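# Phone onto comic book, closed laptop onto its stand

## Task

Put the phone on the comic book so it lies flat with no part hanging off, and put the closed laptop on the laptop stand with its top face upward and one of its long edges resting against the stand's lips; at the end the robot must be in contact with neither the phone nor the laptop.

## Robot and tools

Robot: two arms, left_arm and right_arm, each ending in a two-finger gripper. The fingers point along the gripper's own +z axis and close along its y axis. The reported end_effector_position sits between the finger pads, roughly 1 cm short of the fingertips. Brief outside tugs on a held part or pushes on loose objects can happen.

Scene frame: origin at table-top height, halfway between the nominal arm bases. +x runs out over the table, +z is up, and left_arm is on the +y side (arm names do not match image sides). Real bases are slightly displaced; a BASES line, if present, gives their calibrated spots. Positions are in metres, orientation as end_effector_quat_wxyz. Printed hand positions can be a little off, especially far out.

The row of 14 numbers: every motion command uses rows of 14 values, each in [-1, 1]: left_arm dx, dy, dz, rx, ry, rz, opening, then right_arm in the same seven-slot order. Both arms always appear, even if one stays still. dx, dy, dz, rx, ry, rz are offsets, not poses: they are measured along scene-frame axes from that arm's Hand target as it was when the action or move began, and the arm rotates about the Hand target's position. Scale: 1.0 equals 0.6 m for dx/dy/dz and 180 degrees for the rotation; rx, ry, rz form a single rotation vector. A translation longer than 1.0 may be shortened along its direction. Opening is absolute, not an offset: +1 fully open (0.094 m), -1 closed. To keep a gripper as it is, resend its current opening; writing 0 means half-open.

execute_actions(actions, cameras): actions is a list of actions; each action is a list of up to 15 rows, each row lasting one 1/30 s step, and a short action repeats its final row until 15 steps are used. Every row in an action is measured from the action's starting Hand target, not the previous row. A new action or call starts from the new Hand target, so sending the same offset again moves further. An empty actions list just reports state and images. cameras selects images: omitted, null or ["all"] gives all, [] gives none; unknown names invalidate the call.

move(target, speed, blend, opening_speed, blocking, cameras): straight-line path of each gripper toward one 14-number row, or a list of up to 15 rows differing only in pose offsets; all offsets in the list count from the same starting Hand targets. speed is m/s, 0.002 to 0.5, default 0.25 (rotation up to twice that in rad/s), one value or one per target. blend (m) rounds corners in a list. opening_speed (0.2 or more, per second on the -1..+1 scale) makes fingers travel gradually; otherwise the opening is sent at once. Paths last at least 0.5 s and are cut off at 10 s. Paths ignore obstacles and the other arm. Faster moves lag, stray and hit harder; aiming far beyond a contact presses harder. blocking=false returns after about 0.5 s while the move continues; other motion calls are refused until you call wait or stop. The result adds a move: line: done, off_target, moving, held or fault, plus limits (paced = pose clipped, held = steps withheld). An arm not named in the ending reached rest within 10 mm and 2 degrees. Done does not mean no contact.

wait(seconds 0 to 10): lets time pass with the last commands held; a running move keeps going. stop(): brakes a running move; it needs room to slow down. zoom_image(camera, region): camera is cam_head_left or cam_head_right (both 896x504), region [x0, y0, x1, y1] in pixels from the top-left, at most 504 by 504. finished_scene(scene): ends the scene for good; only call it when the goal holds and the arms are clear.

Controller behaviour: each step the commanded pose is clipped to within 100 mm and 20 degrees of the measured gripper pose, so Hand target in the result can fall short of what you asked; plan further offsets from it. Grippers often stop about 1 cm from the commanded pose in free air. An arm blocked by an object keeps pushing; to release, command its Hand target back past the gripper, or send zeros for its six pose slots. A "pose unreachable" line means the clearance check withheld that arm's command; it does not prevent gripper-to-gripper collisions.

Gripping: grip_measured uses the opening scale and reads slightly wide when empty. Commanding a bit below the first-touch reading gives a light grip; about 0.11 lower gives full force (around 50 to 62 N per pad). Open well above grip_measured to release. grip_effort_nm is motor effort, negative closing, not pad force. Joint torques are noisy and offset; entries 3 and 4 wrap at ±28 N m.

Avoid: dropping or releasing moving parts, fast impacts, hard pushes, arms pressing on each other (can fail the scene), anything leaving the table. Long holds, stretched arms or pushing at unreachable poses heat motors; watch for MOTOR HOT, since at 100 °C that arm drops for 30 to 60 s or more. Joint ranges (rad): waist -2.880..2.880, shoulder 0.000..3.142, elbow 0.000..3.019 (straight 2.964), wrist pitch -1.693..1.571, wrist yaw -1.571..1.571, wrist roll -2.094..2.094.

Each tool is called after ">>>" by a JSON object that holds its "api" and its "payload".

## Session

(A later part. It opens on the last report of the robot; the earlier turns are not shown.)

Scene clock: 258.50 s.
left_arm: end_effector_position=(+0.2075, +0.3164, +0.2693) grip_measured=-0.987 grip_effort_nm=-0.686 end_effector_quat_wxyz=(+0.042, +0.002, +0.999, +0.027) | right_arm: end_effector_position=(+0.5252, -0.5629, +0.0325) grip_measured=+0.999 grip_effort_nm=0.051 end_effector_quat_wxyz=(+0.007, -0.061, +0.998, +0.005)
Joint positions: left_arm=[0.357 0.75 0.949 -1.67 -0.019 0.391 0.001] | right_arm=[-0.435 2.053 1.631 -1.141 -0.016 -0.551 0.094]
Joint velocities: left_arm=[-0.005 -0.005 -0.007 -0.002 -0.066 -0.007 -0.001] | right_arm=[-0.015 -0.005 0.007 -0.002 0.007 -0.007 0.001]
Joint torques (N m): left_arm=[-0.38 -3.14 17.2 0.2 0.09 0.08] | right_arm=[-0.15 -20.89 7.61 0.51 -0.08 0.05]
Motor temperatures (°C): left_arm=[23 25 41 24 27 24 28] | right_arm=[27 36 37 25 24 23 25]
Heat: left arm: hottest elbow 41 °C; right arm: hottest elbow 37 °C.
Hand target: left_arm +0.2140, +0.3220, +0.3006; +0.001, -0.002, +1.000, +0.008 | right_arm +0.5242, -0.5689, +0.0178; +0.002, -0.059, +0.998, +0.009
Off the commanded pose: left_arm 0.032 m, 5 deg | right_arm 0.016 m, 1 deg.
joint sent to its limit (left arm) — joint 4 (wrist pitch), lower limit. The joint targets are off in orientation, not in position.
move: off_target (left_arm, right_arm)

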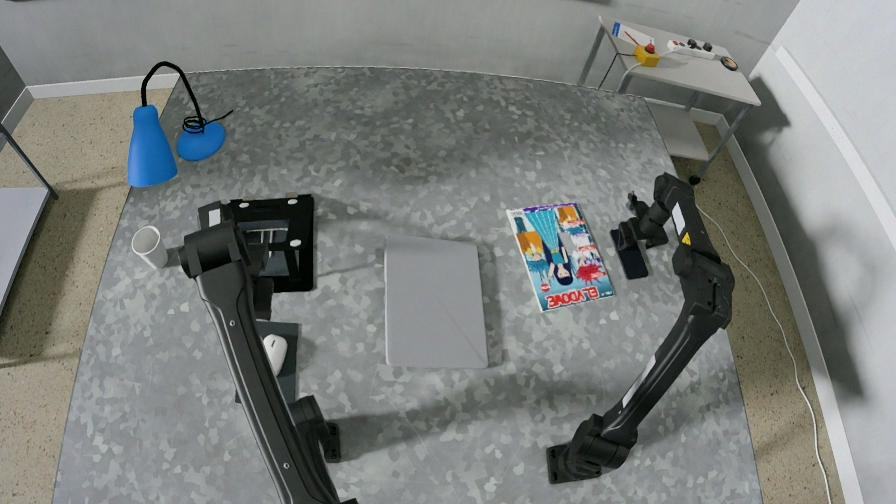

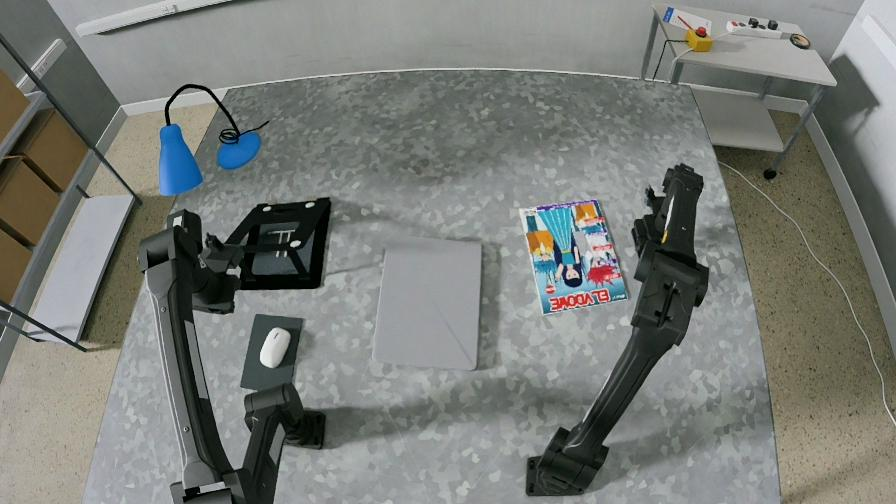

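>>> {"api": "move", "payload": {"target": [0,0,0,0,0,0,-1,0,-0.002,-0.031,0,0,0,1], "speed": 0.06}}

>>> {"api": "zoom_image", "payload": {"camera": "cam_head_left", "region": [600, 200, 690, 290]}}

Scene clock: 264.70 s.
left_arm: end_effector_position=(+0.2075, +0.3164, +0.2693) grip_measured=-0.987 grip_effort_nm=-0.691 end_effector_quat_wxyz=(+0.042, +0.002, +0.999, +0.027) | right_arm: end_effector_position=(+0.5319, -0.5670, +0.0248) grip_measured=+0.999 grip_effort_nm=0.051 end_effector_quat_wxyz=(+0.018, -0.061, +0.998, +0.000)
Joint positions: left_arm=[0.357 0.75 0.949 -1.67 -0.019 0.391 0.001] | right_arm=[-0.437 2.066 1.631 -1.104 -0.016 -0.553 0.094]
Joint velocities: left_arm=[-0.015 0.005 -0.002 0.007 0.022 -0.022 0.002] | right_arm=[0.005 -0.015 -0.012 -0.012 -0.095 -0.007 0]
Joint torques (N m): left_arm=[-0.26 -3.31 16.94 -0.03 0.06 0.06] | right_arm=[-0.21 -21.13 6.69 0.55 -0.08 0.08]
Motor temperatures (°C): left_arm=[23 25 41 24 27 24 28] | right_arm=[27 37 37 25 24 23 25]
Heat: left arm: hottest elbow 41 °C; right arm: hottest shoulder 37 °C.
Hand target: left_arm +0.2140, +0.3220, +0.3006; +0.001, -0.002, +1.000, +0.008 | right_arm +0.5240, -0.5700, -0.0007; +0.002, -0.059, +0.998, +0.009
Off the commanded pose: left_arm 0.032 m, 5 deg | right_arm 0.027 m, 2 deg.
joint sent to its limit (left arm) — joint 4 (wrist pitch), lower limit. The joint targets are off in orientation, not in position.
move: off_target (left_arm, right_arm)

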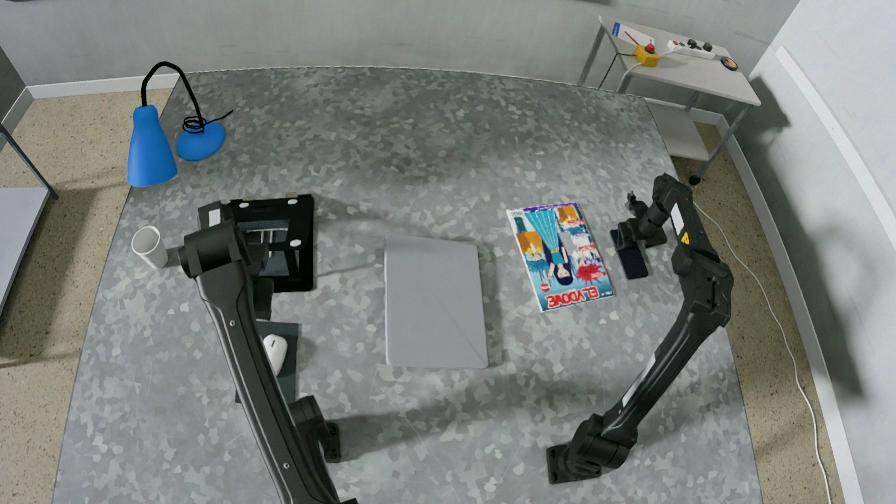

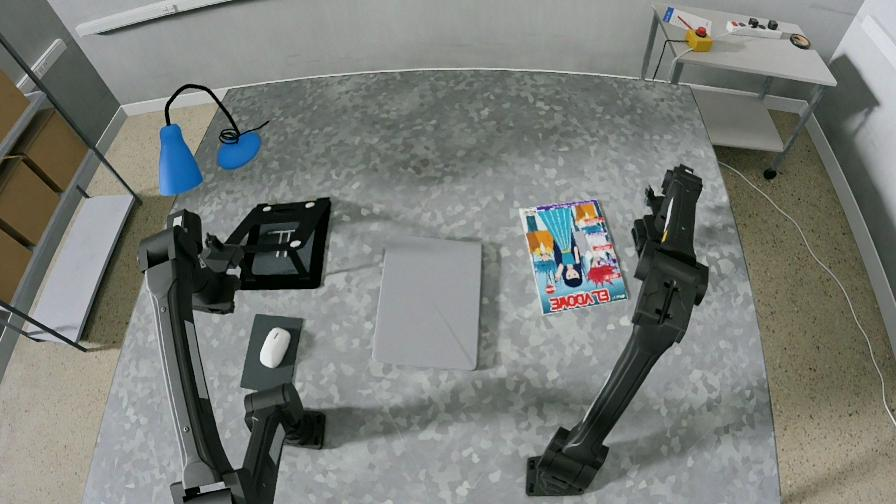

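Scaled by 5.600.

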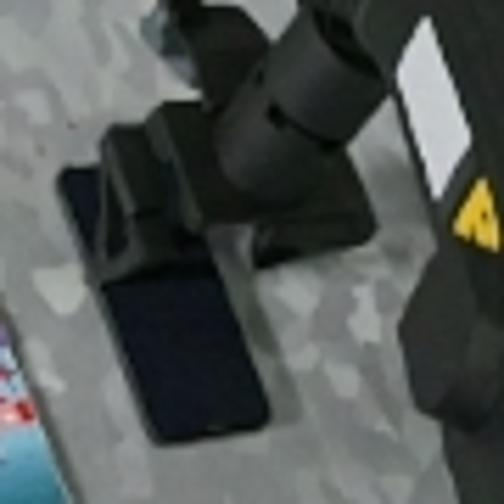

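>>> {"api": "move", "payload": {"target": [[0,0,0,0,0,0,-1,0,0,0.04,0,0,0,1],[0,0,0,0,0,0,-1,0,0.019,0.04,0,0,0,1]], "speed": 0.06}}

>>> {"api": "zoom_image", "payload": {"camera": "cam_head_left", "region": [600, 200, 690, 290]}}

Scene clock: 270.77 s.
left_arm: end_effector_position=(+0.2075, +0.3164, +0.2693) grip_measured=-0.987 grip_effort_nm=-0.691 end_effector_quat_wxyz=(+0.042, +0.002, +0.999, +0.027) | right_arm: end_effector_position=(+0.5264, -0.5644, +0.0247) grip_measured=+0.999 grip_effort_nm=0.051 end_effector_quat_wxyz=(+0.007, -0.060, +0.998, +0.005)
Joint positions: left_arm=[0.357 0.75 0.949 -1.67 -0.019 0.391 0.001] | right_arm=[-0.437 2.066 1.631 -1.129 -0.016 -0.552 0.094]
Joint velocities: left_arm=[-0.005 -0.005 0.007 0.017 -0.037 0.037 -0.001] | right_arm=[0.005 -0.024 0.002 -0.007 -0.007 0.037 0.001]
Joint torques (N m): left_arm=[-0.79 -3.66 16.92 0.1 0.05 0.08] | right_arm=[1.03 -23.88 6.99 -0.09 -0.07 0.17]
Motor temperatures (°C): left_arm=[23 25 41 24 27 24 28] | right_arm=[27 37 37 25 24 23 25]
Heat: left arm: hottest elbow 41 °C; right arm: hottest shoulder 37 °C.
Hand target: left_arm +0.2140, +0.3220, +0.3006; +0.001, -0.002, +1.000, +0.008 | right_arm +0.5245, -0.5584, +0.0232; +0.002, -0.060, +0.998, +0.009
Off the commanded pose: left_arm 0.032 m, 5 deg | right_arm 0.006 m, 1 deg.
joint sent to its limit (left arm) — joint 4 (wrist pitch), lower limit. The joint targets are off in orientation, not in position.
move: off_target (left_arm)

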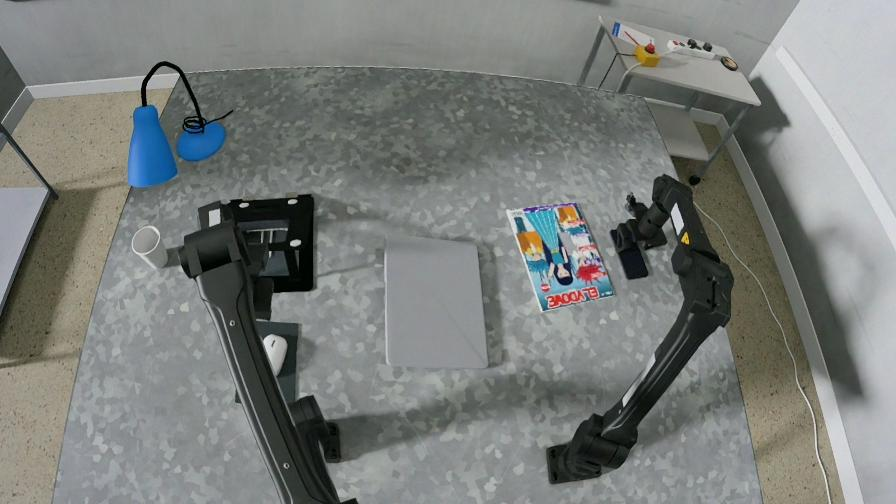

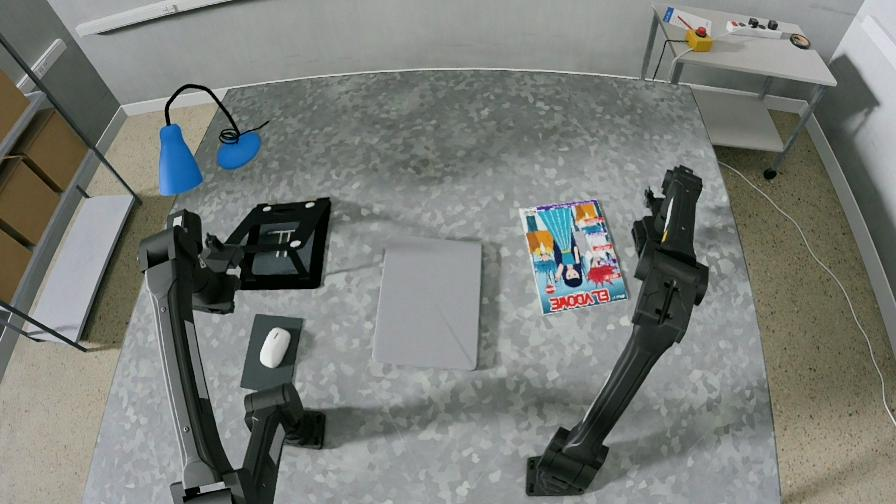

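Scaled by 5.600.

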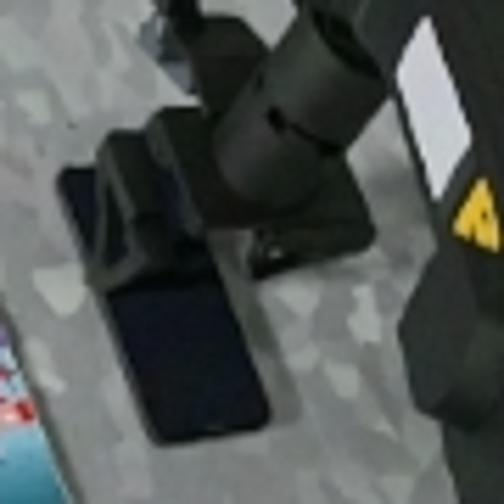

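>>> {"api": "zoom_image", "payload": {"camera": "cam_head_left", "region": [605, 220, 655, 265]}}

Scaled by 10.080.

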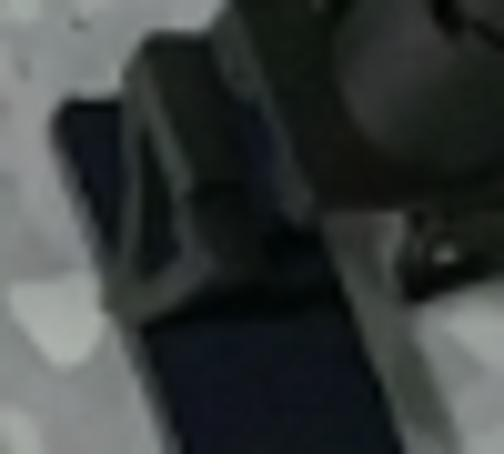

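>>> {"api": "move", "payload": {"target": [0,0,0,0,0,0,-1,0.0,0.005,-0.075,0,0,0,1], "speed": 0.08}}

>>> {"api": "zoom_image", "payload": {"camera": "cam_head_left", "region": [600, 200, 690, 290]}}

Scene clock: 282.87 s.
left_arm: end_effector_position=(+0.2075, +0.3164, +0.2693) grip_measured=-0.987 grip_effort_nm=-0.691 end_effector_quat_wxyz=(+0.042, +0.002, +0.999, +0.027) | right_arm: end_effector_position=(+0.5276, -0.5642, +0.0141) grip_measured=+0.999 grip_effort_nm=0.051 end_effector_quat_wxyz=(+0.018, -0.059, +0.998, +0.000)
Joint positions: left_arm=[0.357 0.75 0.949 -1.67 -0.019 0.391 0.001] | right_arm=[-0.436 2.066 1.6 -1.072 -0.016 -0.547 0.094]
Joint velocities: left_arm=[-0.005 -0.005 -0.022 0.007 0.022 0.022 0.001] | right_arm=[-0.015 -0.005 -0.012 0.002 -0.081 -0.066 0]
Joint torques (N m): left_arm=[0.09 -2.78 17.11 0.1 0.08 0.12] | right_arm=[1.2 -19.78 5.61 1.43 -0.08 0.22]
Motor temperatures (°C): left_arm=[23 25 41 24 27 24 28] | right_arm=[27 39 37 25 24 23 25]
Heat: left arm: hottest elbow 41 °C; right arm: hottest shoulder 39 °C.
Hand target: left_arm +0.2140, +0.3220, +0.3006; +0.001, -0.002, +1.000, +0.008 | right_arm +0.5237, -0.5559, -0.0218; +0.002, -0.059, +0.998, +0.009
Off the commanded pose: left_arm 0.032 m, 5 deg | right_arm 0.037 m, 2 deg.
joint sent to its limit (left arm) — joint 4 (wrist pitch), lower limit. The joint targets are off in orientation, not in position.
move: off_target (left_arm, right_arm)

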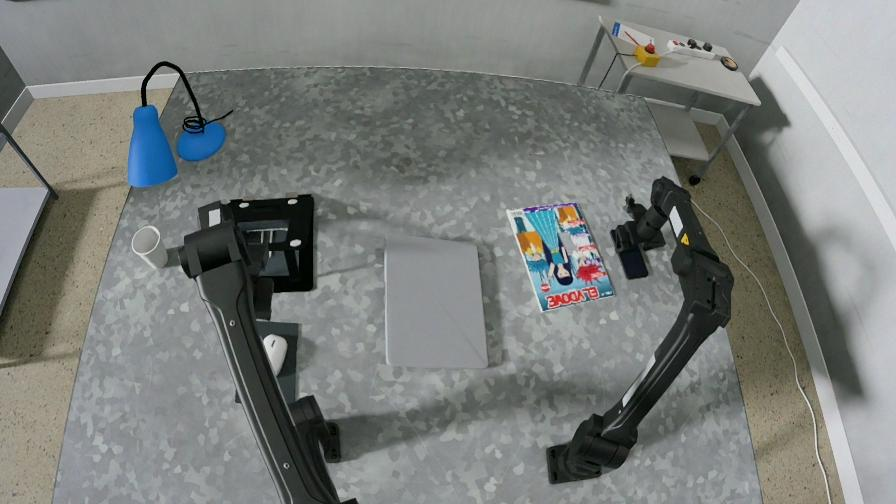

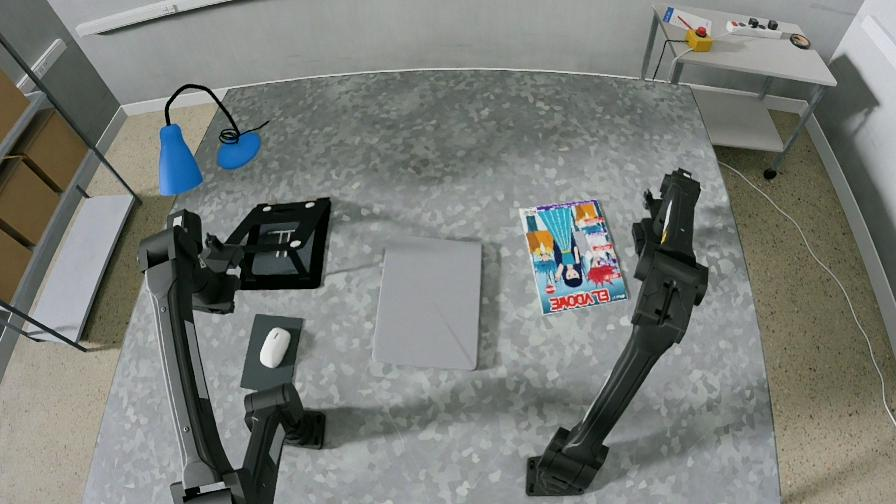

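Scaled by 5.600.

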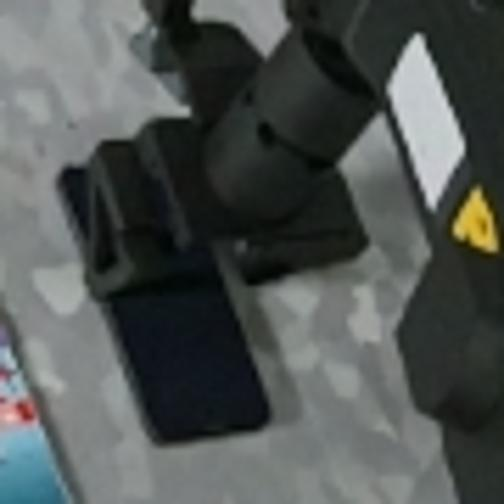

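>>> {"api": "move", "payload": {"target": [0,0,0,0,0,0,-1,0,0,0,0,0,0,0.4], "opening_speed": 0.4}}

>>> {"api": "zoom_image", "payload": {"camera": "cam_head_left", "region": [600, 200, 690, 290]}}

Scene clock: 287.43 s.
left_arm: end_effector_position=(+0.2075, +0.3164, +0.2693) grip_measured=-0.987 grip_effort_nm=-0.691 end_effector_quat_wxyz=(+0.042, +0.002, +0.999, +0.027) | right_arm: end_effector_position=(+0.5309, -0.5630, +0.0141) grip_measured=+0.535 grip_effort_nm=-1.013 end_effector_quat_wxyz=(+0.024, -0.060, +0.998, -0.001)
Joint positions: left_arm=[0.357 0.75 0.949 -1.67 -0.019 0.391 0.001] | right_arm=[-0.433 2.066 1.6 -1.061 -0.021 -0.547 0.072]
Joint velocities: left_arm=[-0.015 0.005 0.002 -0.012 -0.022 -0.037 -0.001] | right_arm=[-0.015 -0.015 -0.017 -0.002 -0.066 0.007 -0.001]
Joint torques (N m): left_arm=[-0.09 -2.84 17.05 0.01 0.09 0.11] | right_arm=[1.08 -19.96 5.71 0.94 0.11 0.21]
Motor temperatures (°C): left_arm=[23 25 41 24 27 24 28] | right_arm=[27 38 36 25 24 23 25]
Heat: left arm: hottest elbow 41 °C; right arm: hottest shoulder 38 °C.
Hand target: left_arm +0.2140, +0.3220, +0.3006; +0.001, -0.002, +1.000, +0.008 | right_arm +0.5236, -0.5558, -0.0219; +0.002, -0.059, +0.998, +0.009
Off the commanded pose: left_arm 0.032 m, 5 deg | right_arm 0.037 m, 3 deg.
joint sent to its limit (left arm) — joint 4 (wrist pitch), lower limit. The joint targets are off in orientation, not in position.
move: off_target (left_arm, right_arm)

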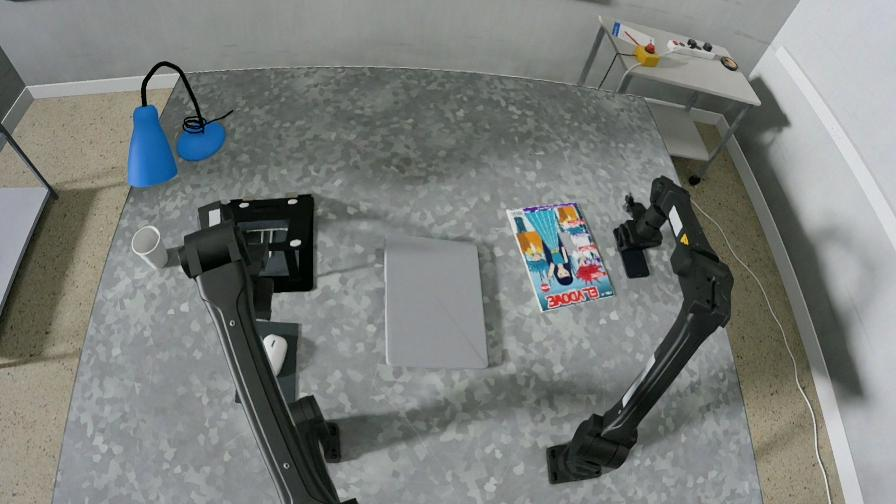

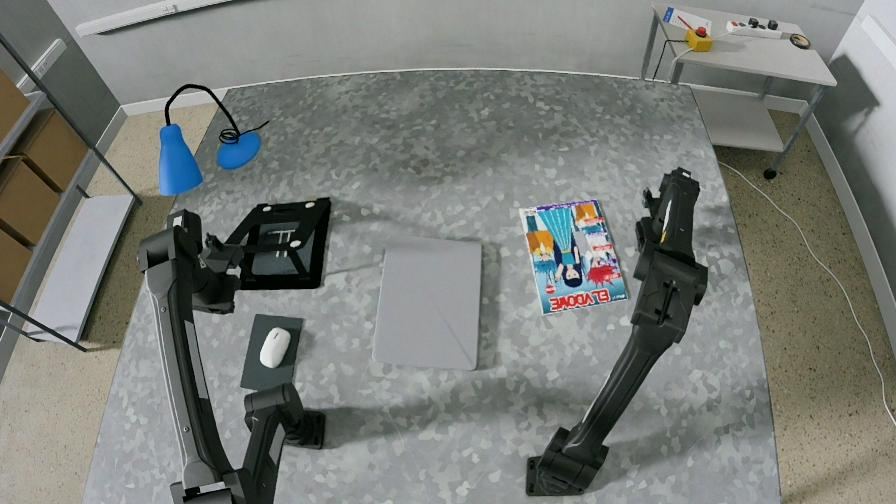

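Scaled by 5.600.

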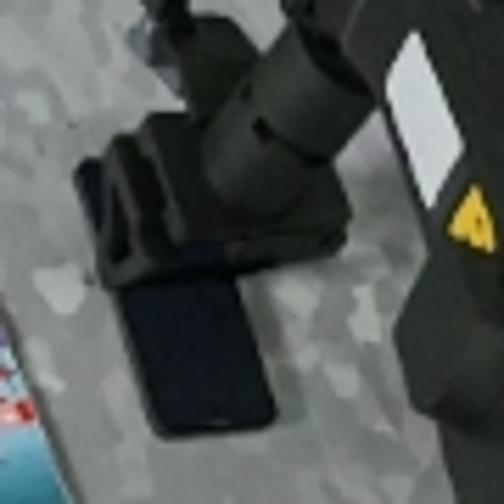

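>>> {"api": "move", "payload": {"target": [0,0,0,0,0,0,-1,0,0,0.2,0,0,0,0.4], "speed": 0.12, "cameras": ["cam_head_left"]}}

Scene clock: 303.80 s.
left_arm: end_effector_position=(+0.2075, +0.3164, +0.2693) grip_measured=-0.987 grip_effort_nm=-0.691 end_effector_quat_wxyz=(+0.042, +0.002, +0.999, +0.027) | right_arm: end_effector_position=(+0.5009, -0.5498, +0.0601) grip_measured=+0.533 grip_effort_nm=-1.038 end_effector_quat_wxyz=(-0.033, -0.058, +0.997, +0.027)
Joint positions: left_arm=[0.357 0.75 0.949 -1.67 -0.019 0.391 0.001] | right_arm=[-0.432 2.013 1.642 -1.284 -0.017 -0.545 0.072]
Joint velocities: left_arm=[-0.005 -0.015 -0.007 -0.012 0.007 0.051 -0.001] | right_arm=[-0.005 0.005 -0.002 -0.007 0.037 -0.007 0]
Joint torques (N m): left_arm=[-0.26 -3.08 17.05 0.34 0.13 0.06] | right_arm=[1.2 -25.05 12.11 -0.4 -0.05 0.22]
Motor temperatures (°C): left_arm=[23 25 42 24 27 24 28] | right_arm=[27 38 35 25 24 23 26]
Heat: left arm: hottest elbow 42 °C; right arm: hottest shoulder 38 °C.
Hand target: left_arm +0.2140, +0.3220, +0.3006; +0.001, -0.002, +1.000, +0.008 | right_arm +0.5256, -0.5548, +0.0982; +0.002, -0.059, +0.998, +0.009
Off the commanded pose: left_arm 0.032 m, 5 deg | right_arm 0.045 m, 5 deg.
joint sent to its limit (left arm) — joint 4 (wrist pitch), lower limit. The joint targets are off in orientation, not in position.
move: off_target (left_arm, right_arm)
Images, in order (width x height): cam_head_left 896x504.

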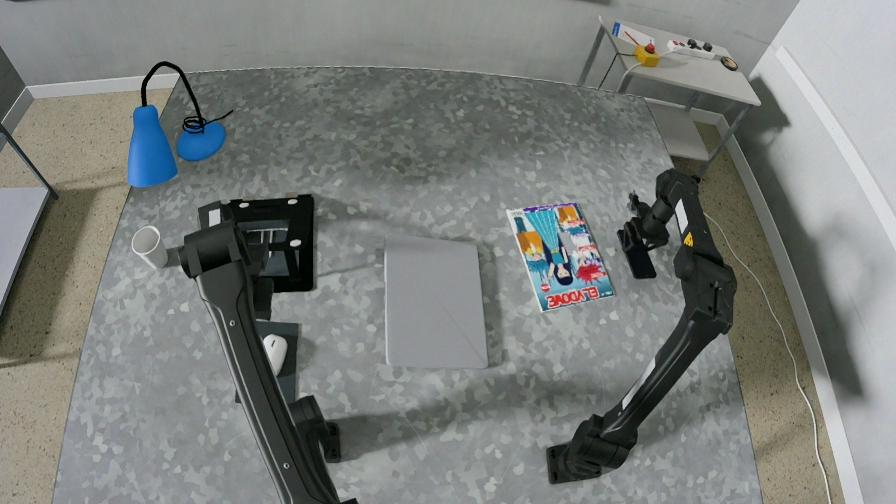

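>>> {"api": "zoom_image", "payload": {"camera": "cam_head_left", "region": [560, 160, 720, 320]}}

>>> {"api": "zoom_image", "payload": {"camera": "cam_head_left", "region": [600, 190, 680, 290]}}

Scaled by 3.150.

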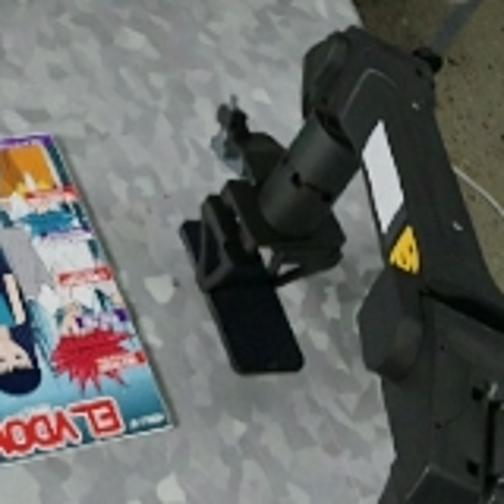

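Scaled by 5.040.

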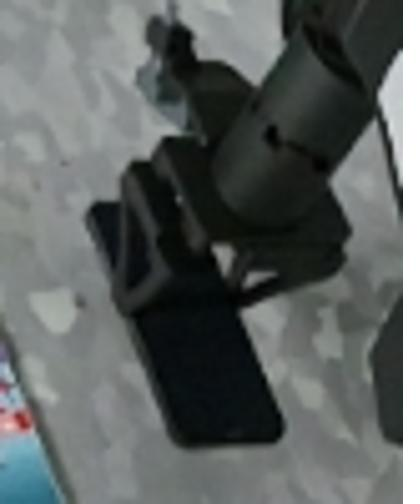

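>>> {"api": "move", "payload": {"target": [[0,0,0,0,0,0,-1,0,0,0.07,0,0,0,0.4],[0,0,0,0,0,0,-1,-0.02,0.3,0.07,0,0,0,0.4]], "speed": 0.15, "blend": 0.02, "cameras": ["cam_head_left"]}}

>>> {"api": "zoom_image", "payload": {"camera": "cam_head_left", "region": [480, 160, 680, 320]}}

Scene clock: 315.97 s.
left_arm: end_effector_position=(+0.2075, +0.3164, +0.2693) grip_measured=-0.987 grip_effort_nm=-0.686 end_effector_quat_wxyz=(+0.042, +0.002, +0.999, +0.027) | right_arm: end_effector_position=(+0.5163, -0.3743, +0.1219) grip_measured=+0.532 grip_effort_nm=-1.038 end_effector_quat_wxyz=(-0.018, -0.062, +0.998, +0.014)
Joint positions: left_arm=[0.357 0.75 0.949 -1.67 -0.019 0.391 0.001] | right_arm=[-0.126 1.852 1.565 -1.325 -0.022 -0.246 0.072]
Joint velocities: left_arm=[0.005 -0.015 -0.002 -0.007 -0.007 0.037 -0.001] | right_arm=[-0.005 0.005 0.012 0.002 0.037 0.022 0]
Joint torques (N m): left_arm=[-0.15 -3.08 17.06 0.23 0.1 0.1] | right_arm=[0.79 -24.12 7.3 0.34 0.07 0.24]
Motor temperatures (°C): left_arm=[23 25 42 24 27 24 28] | right_arm=[27 39 37 25 24 23 26]
Heat: left arm: hottest elbow 42 °C; right arm: hottest shoulder 39 °C.
Hand target: left_arm +0.2140, +0.3220, +0.3006; +0.001, -0.002, +1.000, +0.008 | right_arm +0.5159, -0.3734, +0.1387; +0.000, -0.060, +0.998, +0.010
Off the commanded pose: left_arm 0.032 m, 5 deg | right_arm 0.019 m, 2 deg.
joint sent to its limit (left arm) — joint 4 (wrist pitch), lower limit. The joint targets are off in orientation, not in position.
move: off_target (left_arm, right_arm)
Images, in order (width x height): cam_head_left 896x504.

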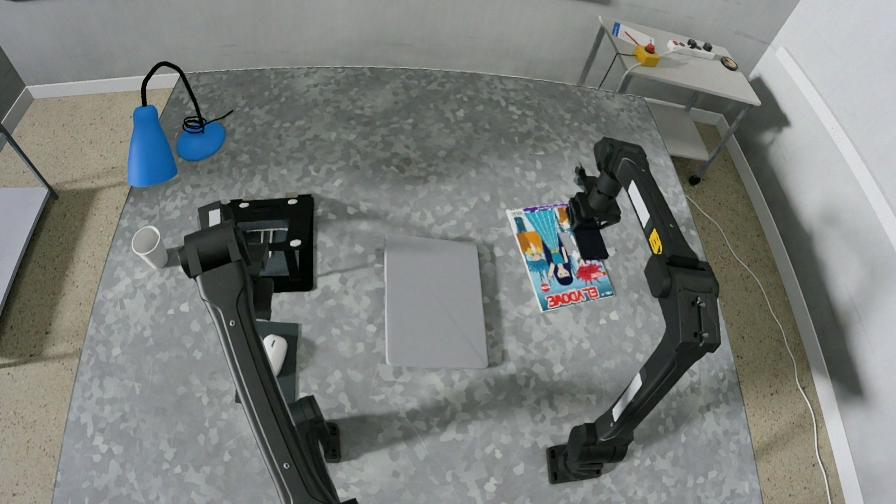

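Scaled by 2.520.

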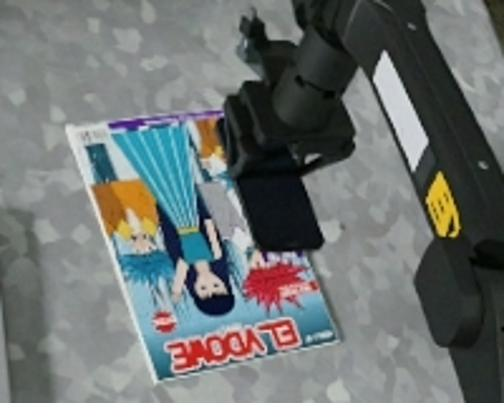

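>>> {"api": "move", "payload": {"target": [[0,0,0,0,0,0,-1,0.0,0.06,-0.05,0,0,0,0.4],[0,0,0,0,0,0,-1,0.0,0.06,-0.17,0,0,0,0.4]], "speed": 0.1, "cameras": ["cam_head_left","cam_head_right"]}}

>>> {"api": "zoom_image", "payload": {"camera": "cam_head_left", "region": [480, 160, 680, 320]}}

Scene clock: 321.47 s.
left_arm: end_effector_position=(+0.2075, +0.3164, +0.2693) grip_measured=-0.987 grip_effort_nm=-0.691 end_effector_quat_wxyz=(+0.042, +0.002, +0.999, +0.027) | right_arm: end_effector_position=(+0.5150, -0.3398, +0.0448) grip_measured=+0.532 grip_effort_nm=-1.038 end_effector_quat_wxyz=(+0.004, -0.062, +0.998, +0.011)
Joint positions: left_arm=[0.357 0.75 0.949 -1.67 -0.019 0.391 0.001] | right_arm=[-0.063 1.89 1.404 -1.08 -0.022 -0.181 0.072]
Joint velocities: left_arm=[-0.015 -0.015 0.012 -0.002 -0.022 -0.037 -0.001] | right_arm=[-0.005 -0.005 0.007 0.002 0.037 0.037 0]
Joint torques (N m): left_arm=[-0.38 -3.14 17.03 0.18 0.09 0.11] | right_arm=[0.79 -19.72 7.05 0.46 0.08 0.22]
Motor temperatures (°C): left_arm=[23 25 42 24 27 24 28] | right_arm=[27 39 37 25 24 23 26]
Heat: left arm: hottest elbow 42 °C; right arm: hottest shoulder 39 °C.
Hand target: left_arm +0.2140, +0.3220, +0.3006; +0.001, -0.002, +1.000, +0.008 | right_arm +0.5149, -0.3384, +0.0362; +0.000, -0.060, +0.998, +0.010
Off the commanded pose: left_arm 0.032 m, 5 deg | right_arm 0.008 m, 1 deg.
joint sent to its limit (left arm) — joint 4 (wrist pitch), lower limit. The joint targets are off in orientation, not in position.
move: off_target (left_arm)

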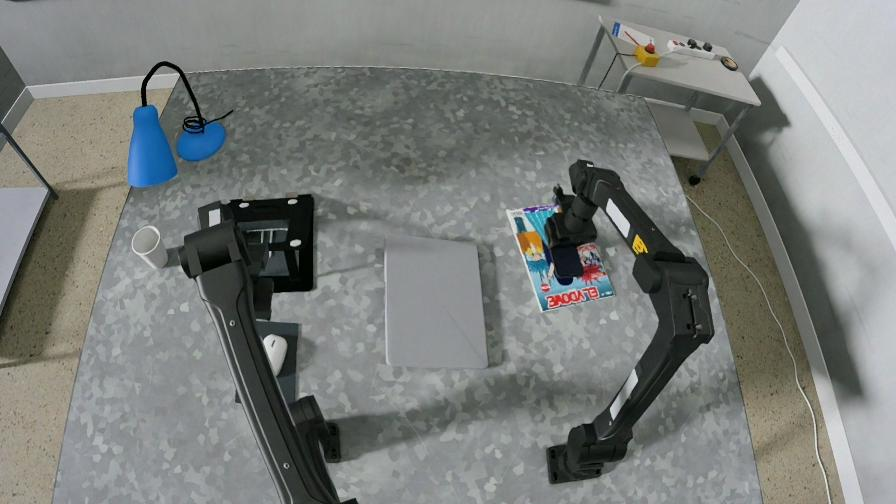

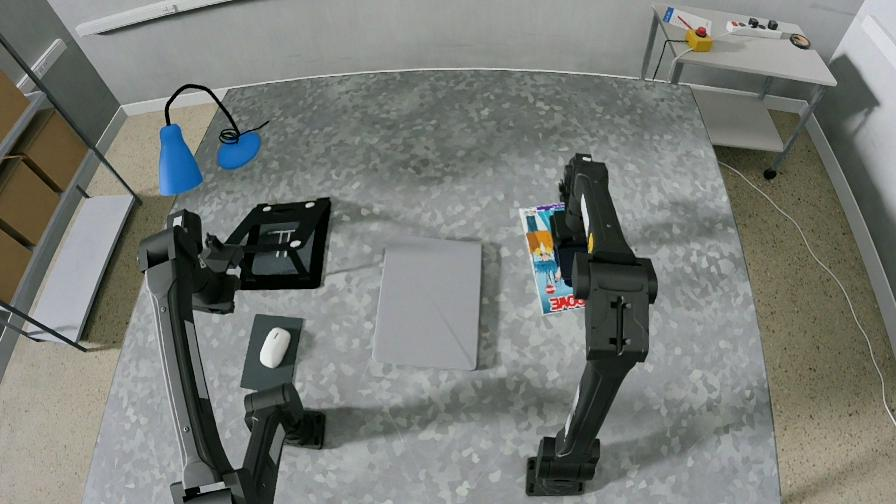

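Scaled by 2.520.

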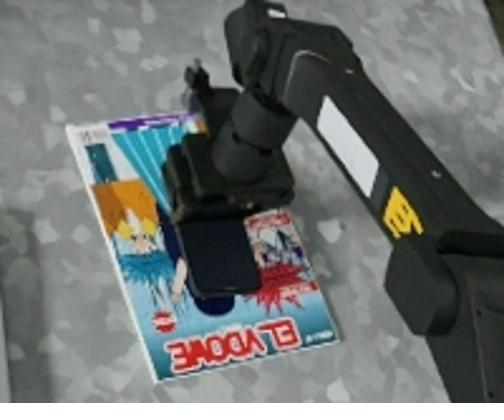

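>>> {"api": "move", "payload": {"target": [0,0,0,0,0,0,-1,0.0,0.0,-0.05,0,0,0,0.4], "speed": 0.05, "cameras": ["cam_head_left"]}}

>>> {"api": "zoom_image", "payload": {"camera": "cam_head_left", "region": [500, 180, 640, 320]}}

Scene clock: 324.43 s.
left_arm: end_effector_position=(+0.2075, +0.3164, +0.2693) grip_measured=-0.987 grip_effort_nm=-0.691 end_effector_quat_wxyz=(+0.042, +0.002, +0.999, +0.027) | right_arm: end_effector_position=(+0.5172, -0.3401, +0.0195) grip_measured=+0.532 grip_effort_nm=-1.038 end_effector_quat_wxyz=(+0.009, -0.062, +0.998, +0.010)
Joint positions: left_arm=[0.357 0.75 0.949 -1.67 -0.019 0.391 0.001] | right_arm=[-0.063 1.921 1.378 -1.012 -0.021 -0.181 0.072]
Joint velocities: left_arm=[-0.005 0.005 -0.002 -0.007 0.022 -0.007 -0.001] | right_arm=[0.015 -0.005 -0.007 0.002 0.022 0.051 -0.001]
Joint torques (N m): left_arm=[-0.26 -3.25 17.21 0.2 0.08 0.09] | right_arm=[0.79 -18.84 6.54 0.43 0.05 0.21]
Motor temperatures (°C): left_arm=[23 25 42 24 27 24 28] | right_arm=[27 39 36 25 24 23 27]
Heat: left arm: hottest elbow 42 °C; right arm: hottest shoulder 39 °C.
Hand target: left_arm +0.2140, +0.3220, +0.3006; +0.001, -0.002, +1.000, +0.008 | right_arm +0.5146, -0.3388, +0.0063; +0.000, -0.060, +0.998, +0.010
Off the commanded pose: left_arm 0.032 m, 5 deg | right_arm 0.014 m, 1 deg.
joint sent to its limit (left arm) — joint 4 (wrist pitch), lower limit. The joint targets are off in orientation, not in position.
move: off_target (left_arm, right_arm)
Images, in order (width x height): cam_head_left 896x504.

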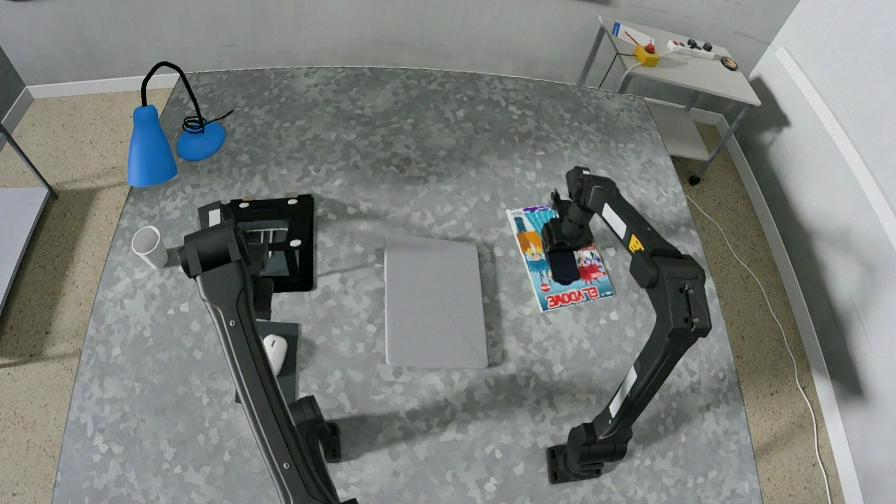

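Scaled by 3.600.

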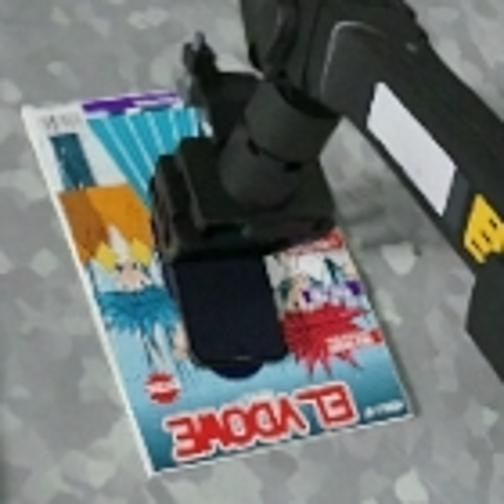

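>>> {"api": "move", "payload": {"target": [0,0,0,0,0,0,-1,0.0,0.0,-0.03,0,0,0,0.4], "speed": 0.05, "cameras": []}}

Scene clock: 326.57 s.
left_arm: end_effector_position=(+0.2075, +0.3164, +0.2693) grip_measured=-0.987 grip_effort_nm=-0.691 end_effector_quat_wxyz=(+0.042, +0.002, +0.999, +0.027) | right_arm: end_effector_position=(+0.5215, -0.3407, +0.0178) grip_measured=+0.532 grip_effort_nm=-1.038 end_effector_quat_wxyz=(+0.019, -0.060, +0.998, +0.007)
Joint positions: left_arm=[0.357 0.75 0.949 -1.67 -0.019 0.391 0.001] | right_arm=[-0.063 1.922 1.373 -0.986 -0.019 -0.178 0.072]
Joint velocities: left_arm=[-0.005 -0.005 -0.012 -0.007 -0.007 0.007 -0.001] | right_arm=[0.005 0.005 0.007 -0.012 -0.037 -0.037 0]
Joint torques (N m): left_arm=[0.21 -3.08 16.99 0.06 0.09 0.1] | right_arm=[0.73 -17.44 5.79 1.02 -0.02 0.15]
Motor temperatures (°C): left_arm=[23 25 42 24 27 24 28] | right_arm=[27 39 36 25 24 23 27]
Heat: left arm: hottest elbow 42 °C; right arm: hottest shoulder 39 °C.
Hand target: left_arm +0.2140, +0.3220, +0.3006; +0.001, -0.002, +1.000, +0.008 | right_arm +0.5143, -0.3391, -0.0118; +0.000, -0.060, +0.998, +0.010
Off the commanded pose: left_arm 0.032 m, 5 deg | right_arm 0.030 m, 2 deg.
joint sent to its limit (left arm) — joint 4 (wrist pitch), lower limit. The joint targets are off in orientation, not in position.
move: off_target (left_arm, right_arm)
No camera images: "cameras" was empty.

>>> {"api": "move", "payload": {"target": [0,0,0,0,0,0,-1,0.0,0.0,0.0,0,0,0,0.95], "opening_speed": 0.4, "cameras": []}}

>>> {"api": "move", "payload": {"target": [[0,0,0,0,0,0,-1,-0.01,0.0,0.25,0,0,0,0.95],[0,0,0,0,0,0,-1,-0.1,-0.1,0.35,0,0,0,0.95]], "speed": 0.15, "cameras": ["cam_head_left"]}}

>>> {"api": "zoom_image", "payload": {"camera": "cam_head_left", "region": [480, 160, 640, 320]}}

Scene clock: 331.43 s.
left_arm: end_effector_position=(+0.2075, +0.3164, +0.2693) grip_measured=-0.987 grip_effort_nm=-0.696 end_effector_quat_wxyz=(+0.042, +0.002, +0.999, +0.027) | right_arm: end_effector_position=(+0.5236, -0.3405, +0.0178) grip_measured=+0.947 grip_effort_nm=0.081 end_effector_quat_wxyz=(+0.024, -0.060, +0.998, +0.008)
Joint positions: left_arm=[0.357 0.75 0.949 -1.67 -0.019 0.391 0.001] | right_arm=[-0.063 1.922 1.373 -0.977 -0.021 -0.178 0.091]
Joint velocities: left_arm=[-0.005 -0.015 0.007 -0.002 -0.007 -0.051 0] | right_arm=[-0.015 -0.005 -0.017 -0.007 -0.022 0.007 -0.001]
Joint torques (N m): left_arm=[0.21 -3.49 17.17 0.2 0.06 0.12] | right_arm=[0.73 -17.38 5.81 0.66 0.04 0.17]
Motor temperatures (°C): left_arm=[23 25 42 24 27 24 28] | right_arm=[27 38 36 25 24 23 27]
Heat: left arm: hottest elbow 42 °C; right arm: hottest shoulder 38 °C.
Hand target: left_arm +0.2140, +0.3220, +0.3006; +0.001, -0.002, +1.000, +0.008 | right_arm +0.5144, -0.3391, -0.0117; +0.000, -0.060, +0.998, +0.010
Off the commanded pose: left_arm 0.032 m, 5 deg | right_arm 0.031 m, 3 deg.
joint sent to its limit (left arm) — joint 4 (wrist pitch), lower limit. The joint targets are off in orientation, not in position.
move: off_target (left_arm, right_arm)
No camera images: "cameras" was empty.

Scene clock: 333.93 s.
left_arm: end_effector_position=(+0.2075, +0.3164, +0.2693) grip_measured=-0.987 grip_effort_nm=-0.686 end_effector_quat_wxyz=(+0.042, +0.002, +0.999, +0.027) | right_arm: end_effector_position=(+0.4504, -0.3911, +0.1840) grip_measured=+0.949 grip_effort_nm=0.061 end_effector_quat_wxyz=(-0.014, -0.059, +0.998, +0.013)
Joint positions: left_arm=[0.357 0.75 0.949 -1.67 -0.019 0.391 0.001] | right_arm=[-0.175 1.648 1.455 -1.411 -0.019 -0.289 0.092]
Joint velocities: left_arm=[0.005 -0.005 -0.007 0.002 -0.051 -0.037 0] | right_arm=[0.005 -0.005 -0.007 0.007 -0.051 -0.037 0]
Joint torques (N m): left_arm=[-0.03 -2.84 17.18 0.05 0.1 0.11] | right_arm=[0.03 -18.61 10.26 -0.25 -0.01 0.03]
Motor temperatures (°C): left_arm=[23 25 42 24 27 24 28] | right_arm=[27 38 36 25 24 23 26]
Heat: left arm: hottest elbow 42 °C; right arm: hottest shoulder 38 °C.
Hand target: left_arm +0.2140, +0.3220, +0.3006; +0.001, -0.002, +1.000, +0.008 | right_arm +0.4564, -0.3961, +0.1997; +0.001, -0.060, +0.998, +0.010
Off the commanded pose: left_arm 0.032 m, 5 deg | right_arm 0.017 m, 2 deg.
joint sent to its limit (left arm) — joint 4 (wrist pitch), lower limit. The joint targets are off in orientation, not in position.
move: off_target (left_arm, right_arm)
Images, in order (width x height): cam_head_left 896x504.

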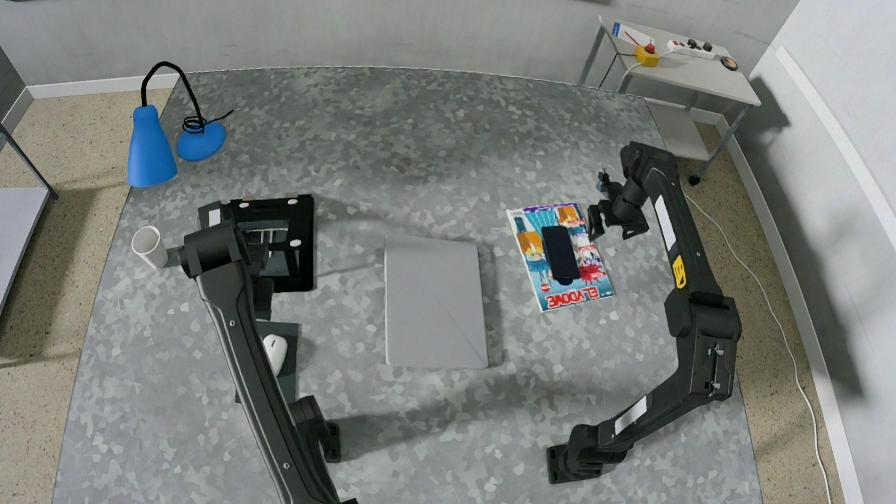

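Scaled by 3.150.

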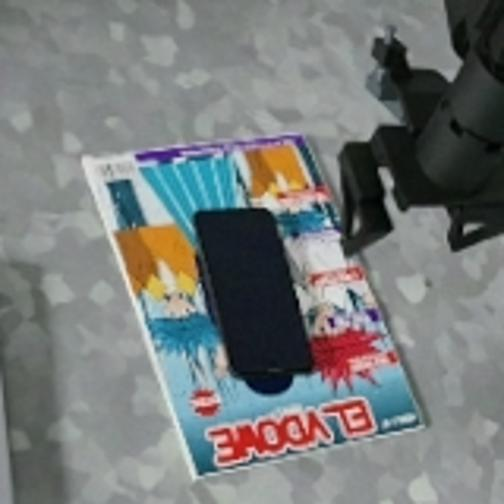

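>>> {"api": "move", "payload": {"target": [0.0,0.3,0,0,0,0,-1,-0.1,0.0,0.1,0,0,0,-1], "speed": 0.2}}

>>> {"api": "zoom_image", "payload": {"camera": "cam_head_right", "region": [210, 170, 360, 320]}}

>>> {"api": "zoom_image", "payload": {"camera": "cam_head_left", "region": [190, 170, 340, 320]}}

Scene clock: 347.73 s.
left_arm: end_effector_position=(+0.2070, +0.4852, +0.2741) grip_measured=-0.987 grip_effort_nm=-0.691 end_effector_quat_wxyz=(-0.023, +0.001, +1.000, -0.016) | right_arm: end_effector_position=(+0.4028, -0.3902, +0.2550) grip_measured=-0.992 grip_effort_nm=-0.442 end_effector_quat_wxyz=(-0.001, -0.062, +0.998, +0.010)
Joint positions: left_arm=[0.91 1.153 1.193 -1.664 -0.018 0.941 0.001] | right_arm=[-0.192 1.488 1.455 -1.544 -0.019 -0.311 0]
Joint velocities: left_arm=[-0.005 -0.005 -0.002 -0.002 0.037 0.022 0] | right_arm=[0.005 -0.005 -0.007 -0.002 -0.007 0.022 0]
Joint torques (N m): left_arm=[-0.56 -7.88 16.79 0.31 0.13 0.13] | right_arm=[-0.32 -16.67 8.25 -0.18 -0.02 0.08]
Motor temperatures (°C): left_arm=[23 25 42 24 27 24 28] | right_arm=[27 37 37 25 24 23 26]
Heat: left arm: hottest elbow 42 °C; right arm: hottest shoulder 37 °C.
Hand target: left_arm +0.2149, +0.5022, +0.2986; -0.002, -0.001, +1.000, +0.009 | right_arm +0.3973, -0.3948, +0.2606; +0.001, -0.060, +0.998, +0.010
Off the commanded pose: left_arm 0.032 m, 4 deg | right_arm 0.010 m, 0 deg.
move: off_target (left_arm)

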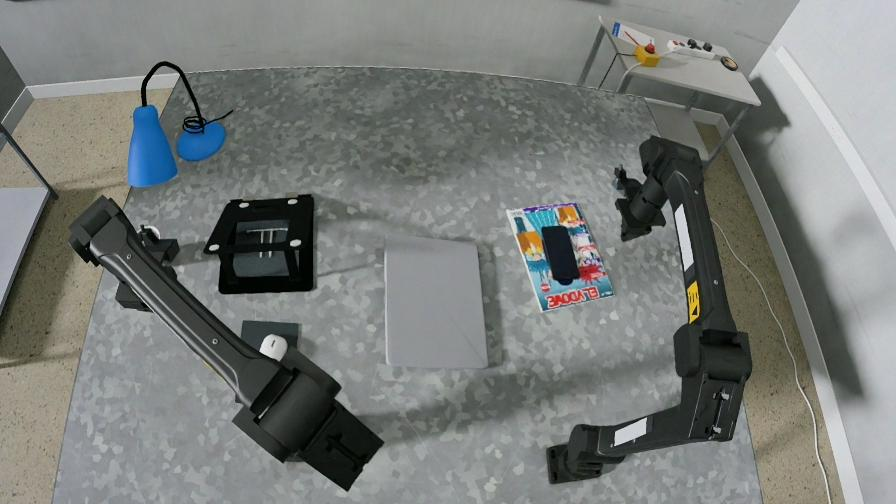

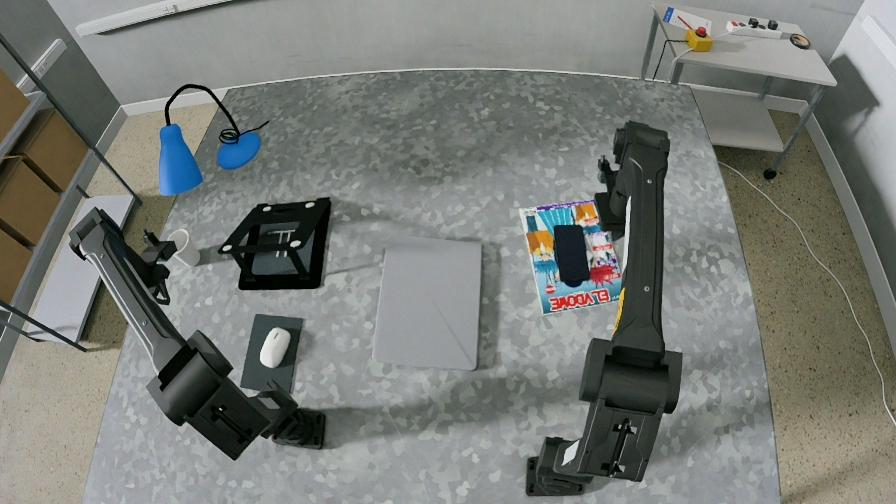

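Scaled by 3.360.

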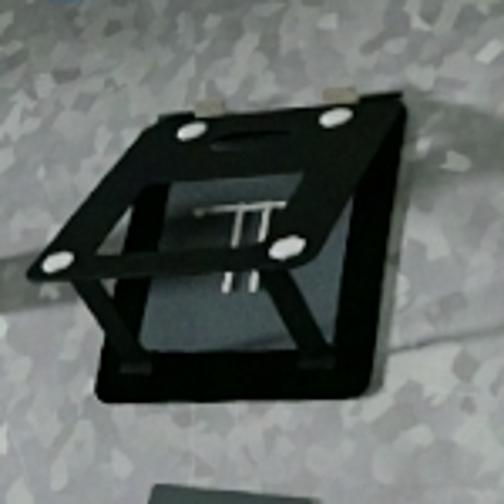

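Scaled by 3.360.

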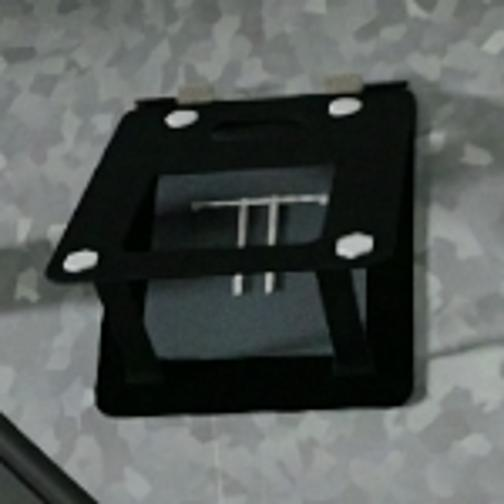

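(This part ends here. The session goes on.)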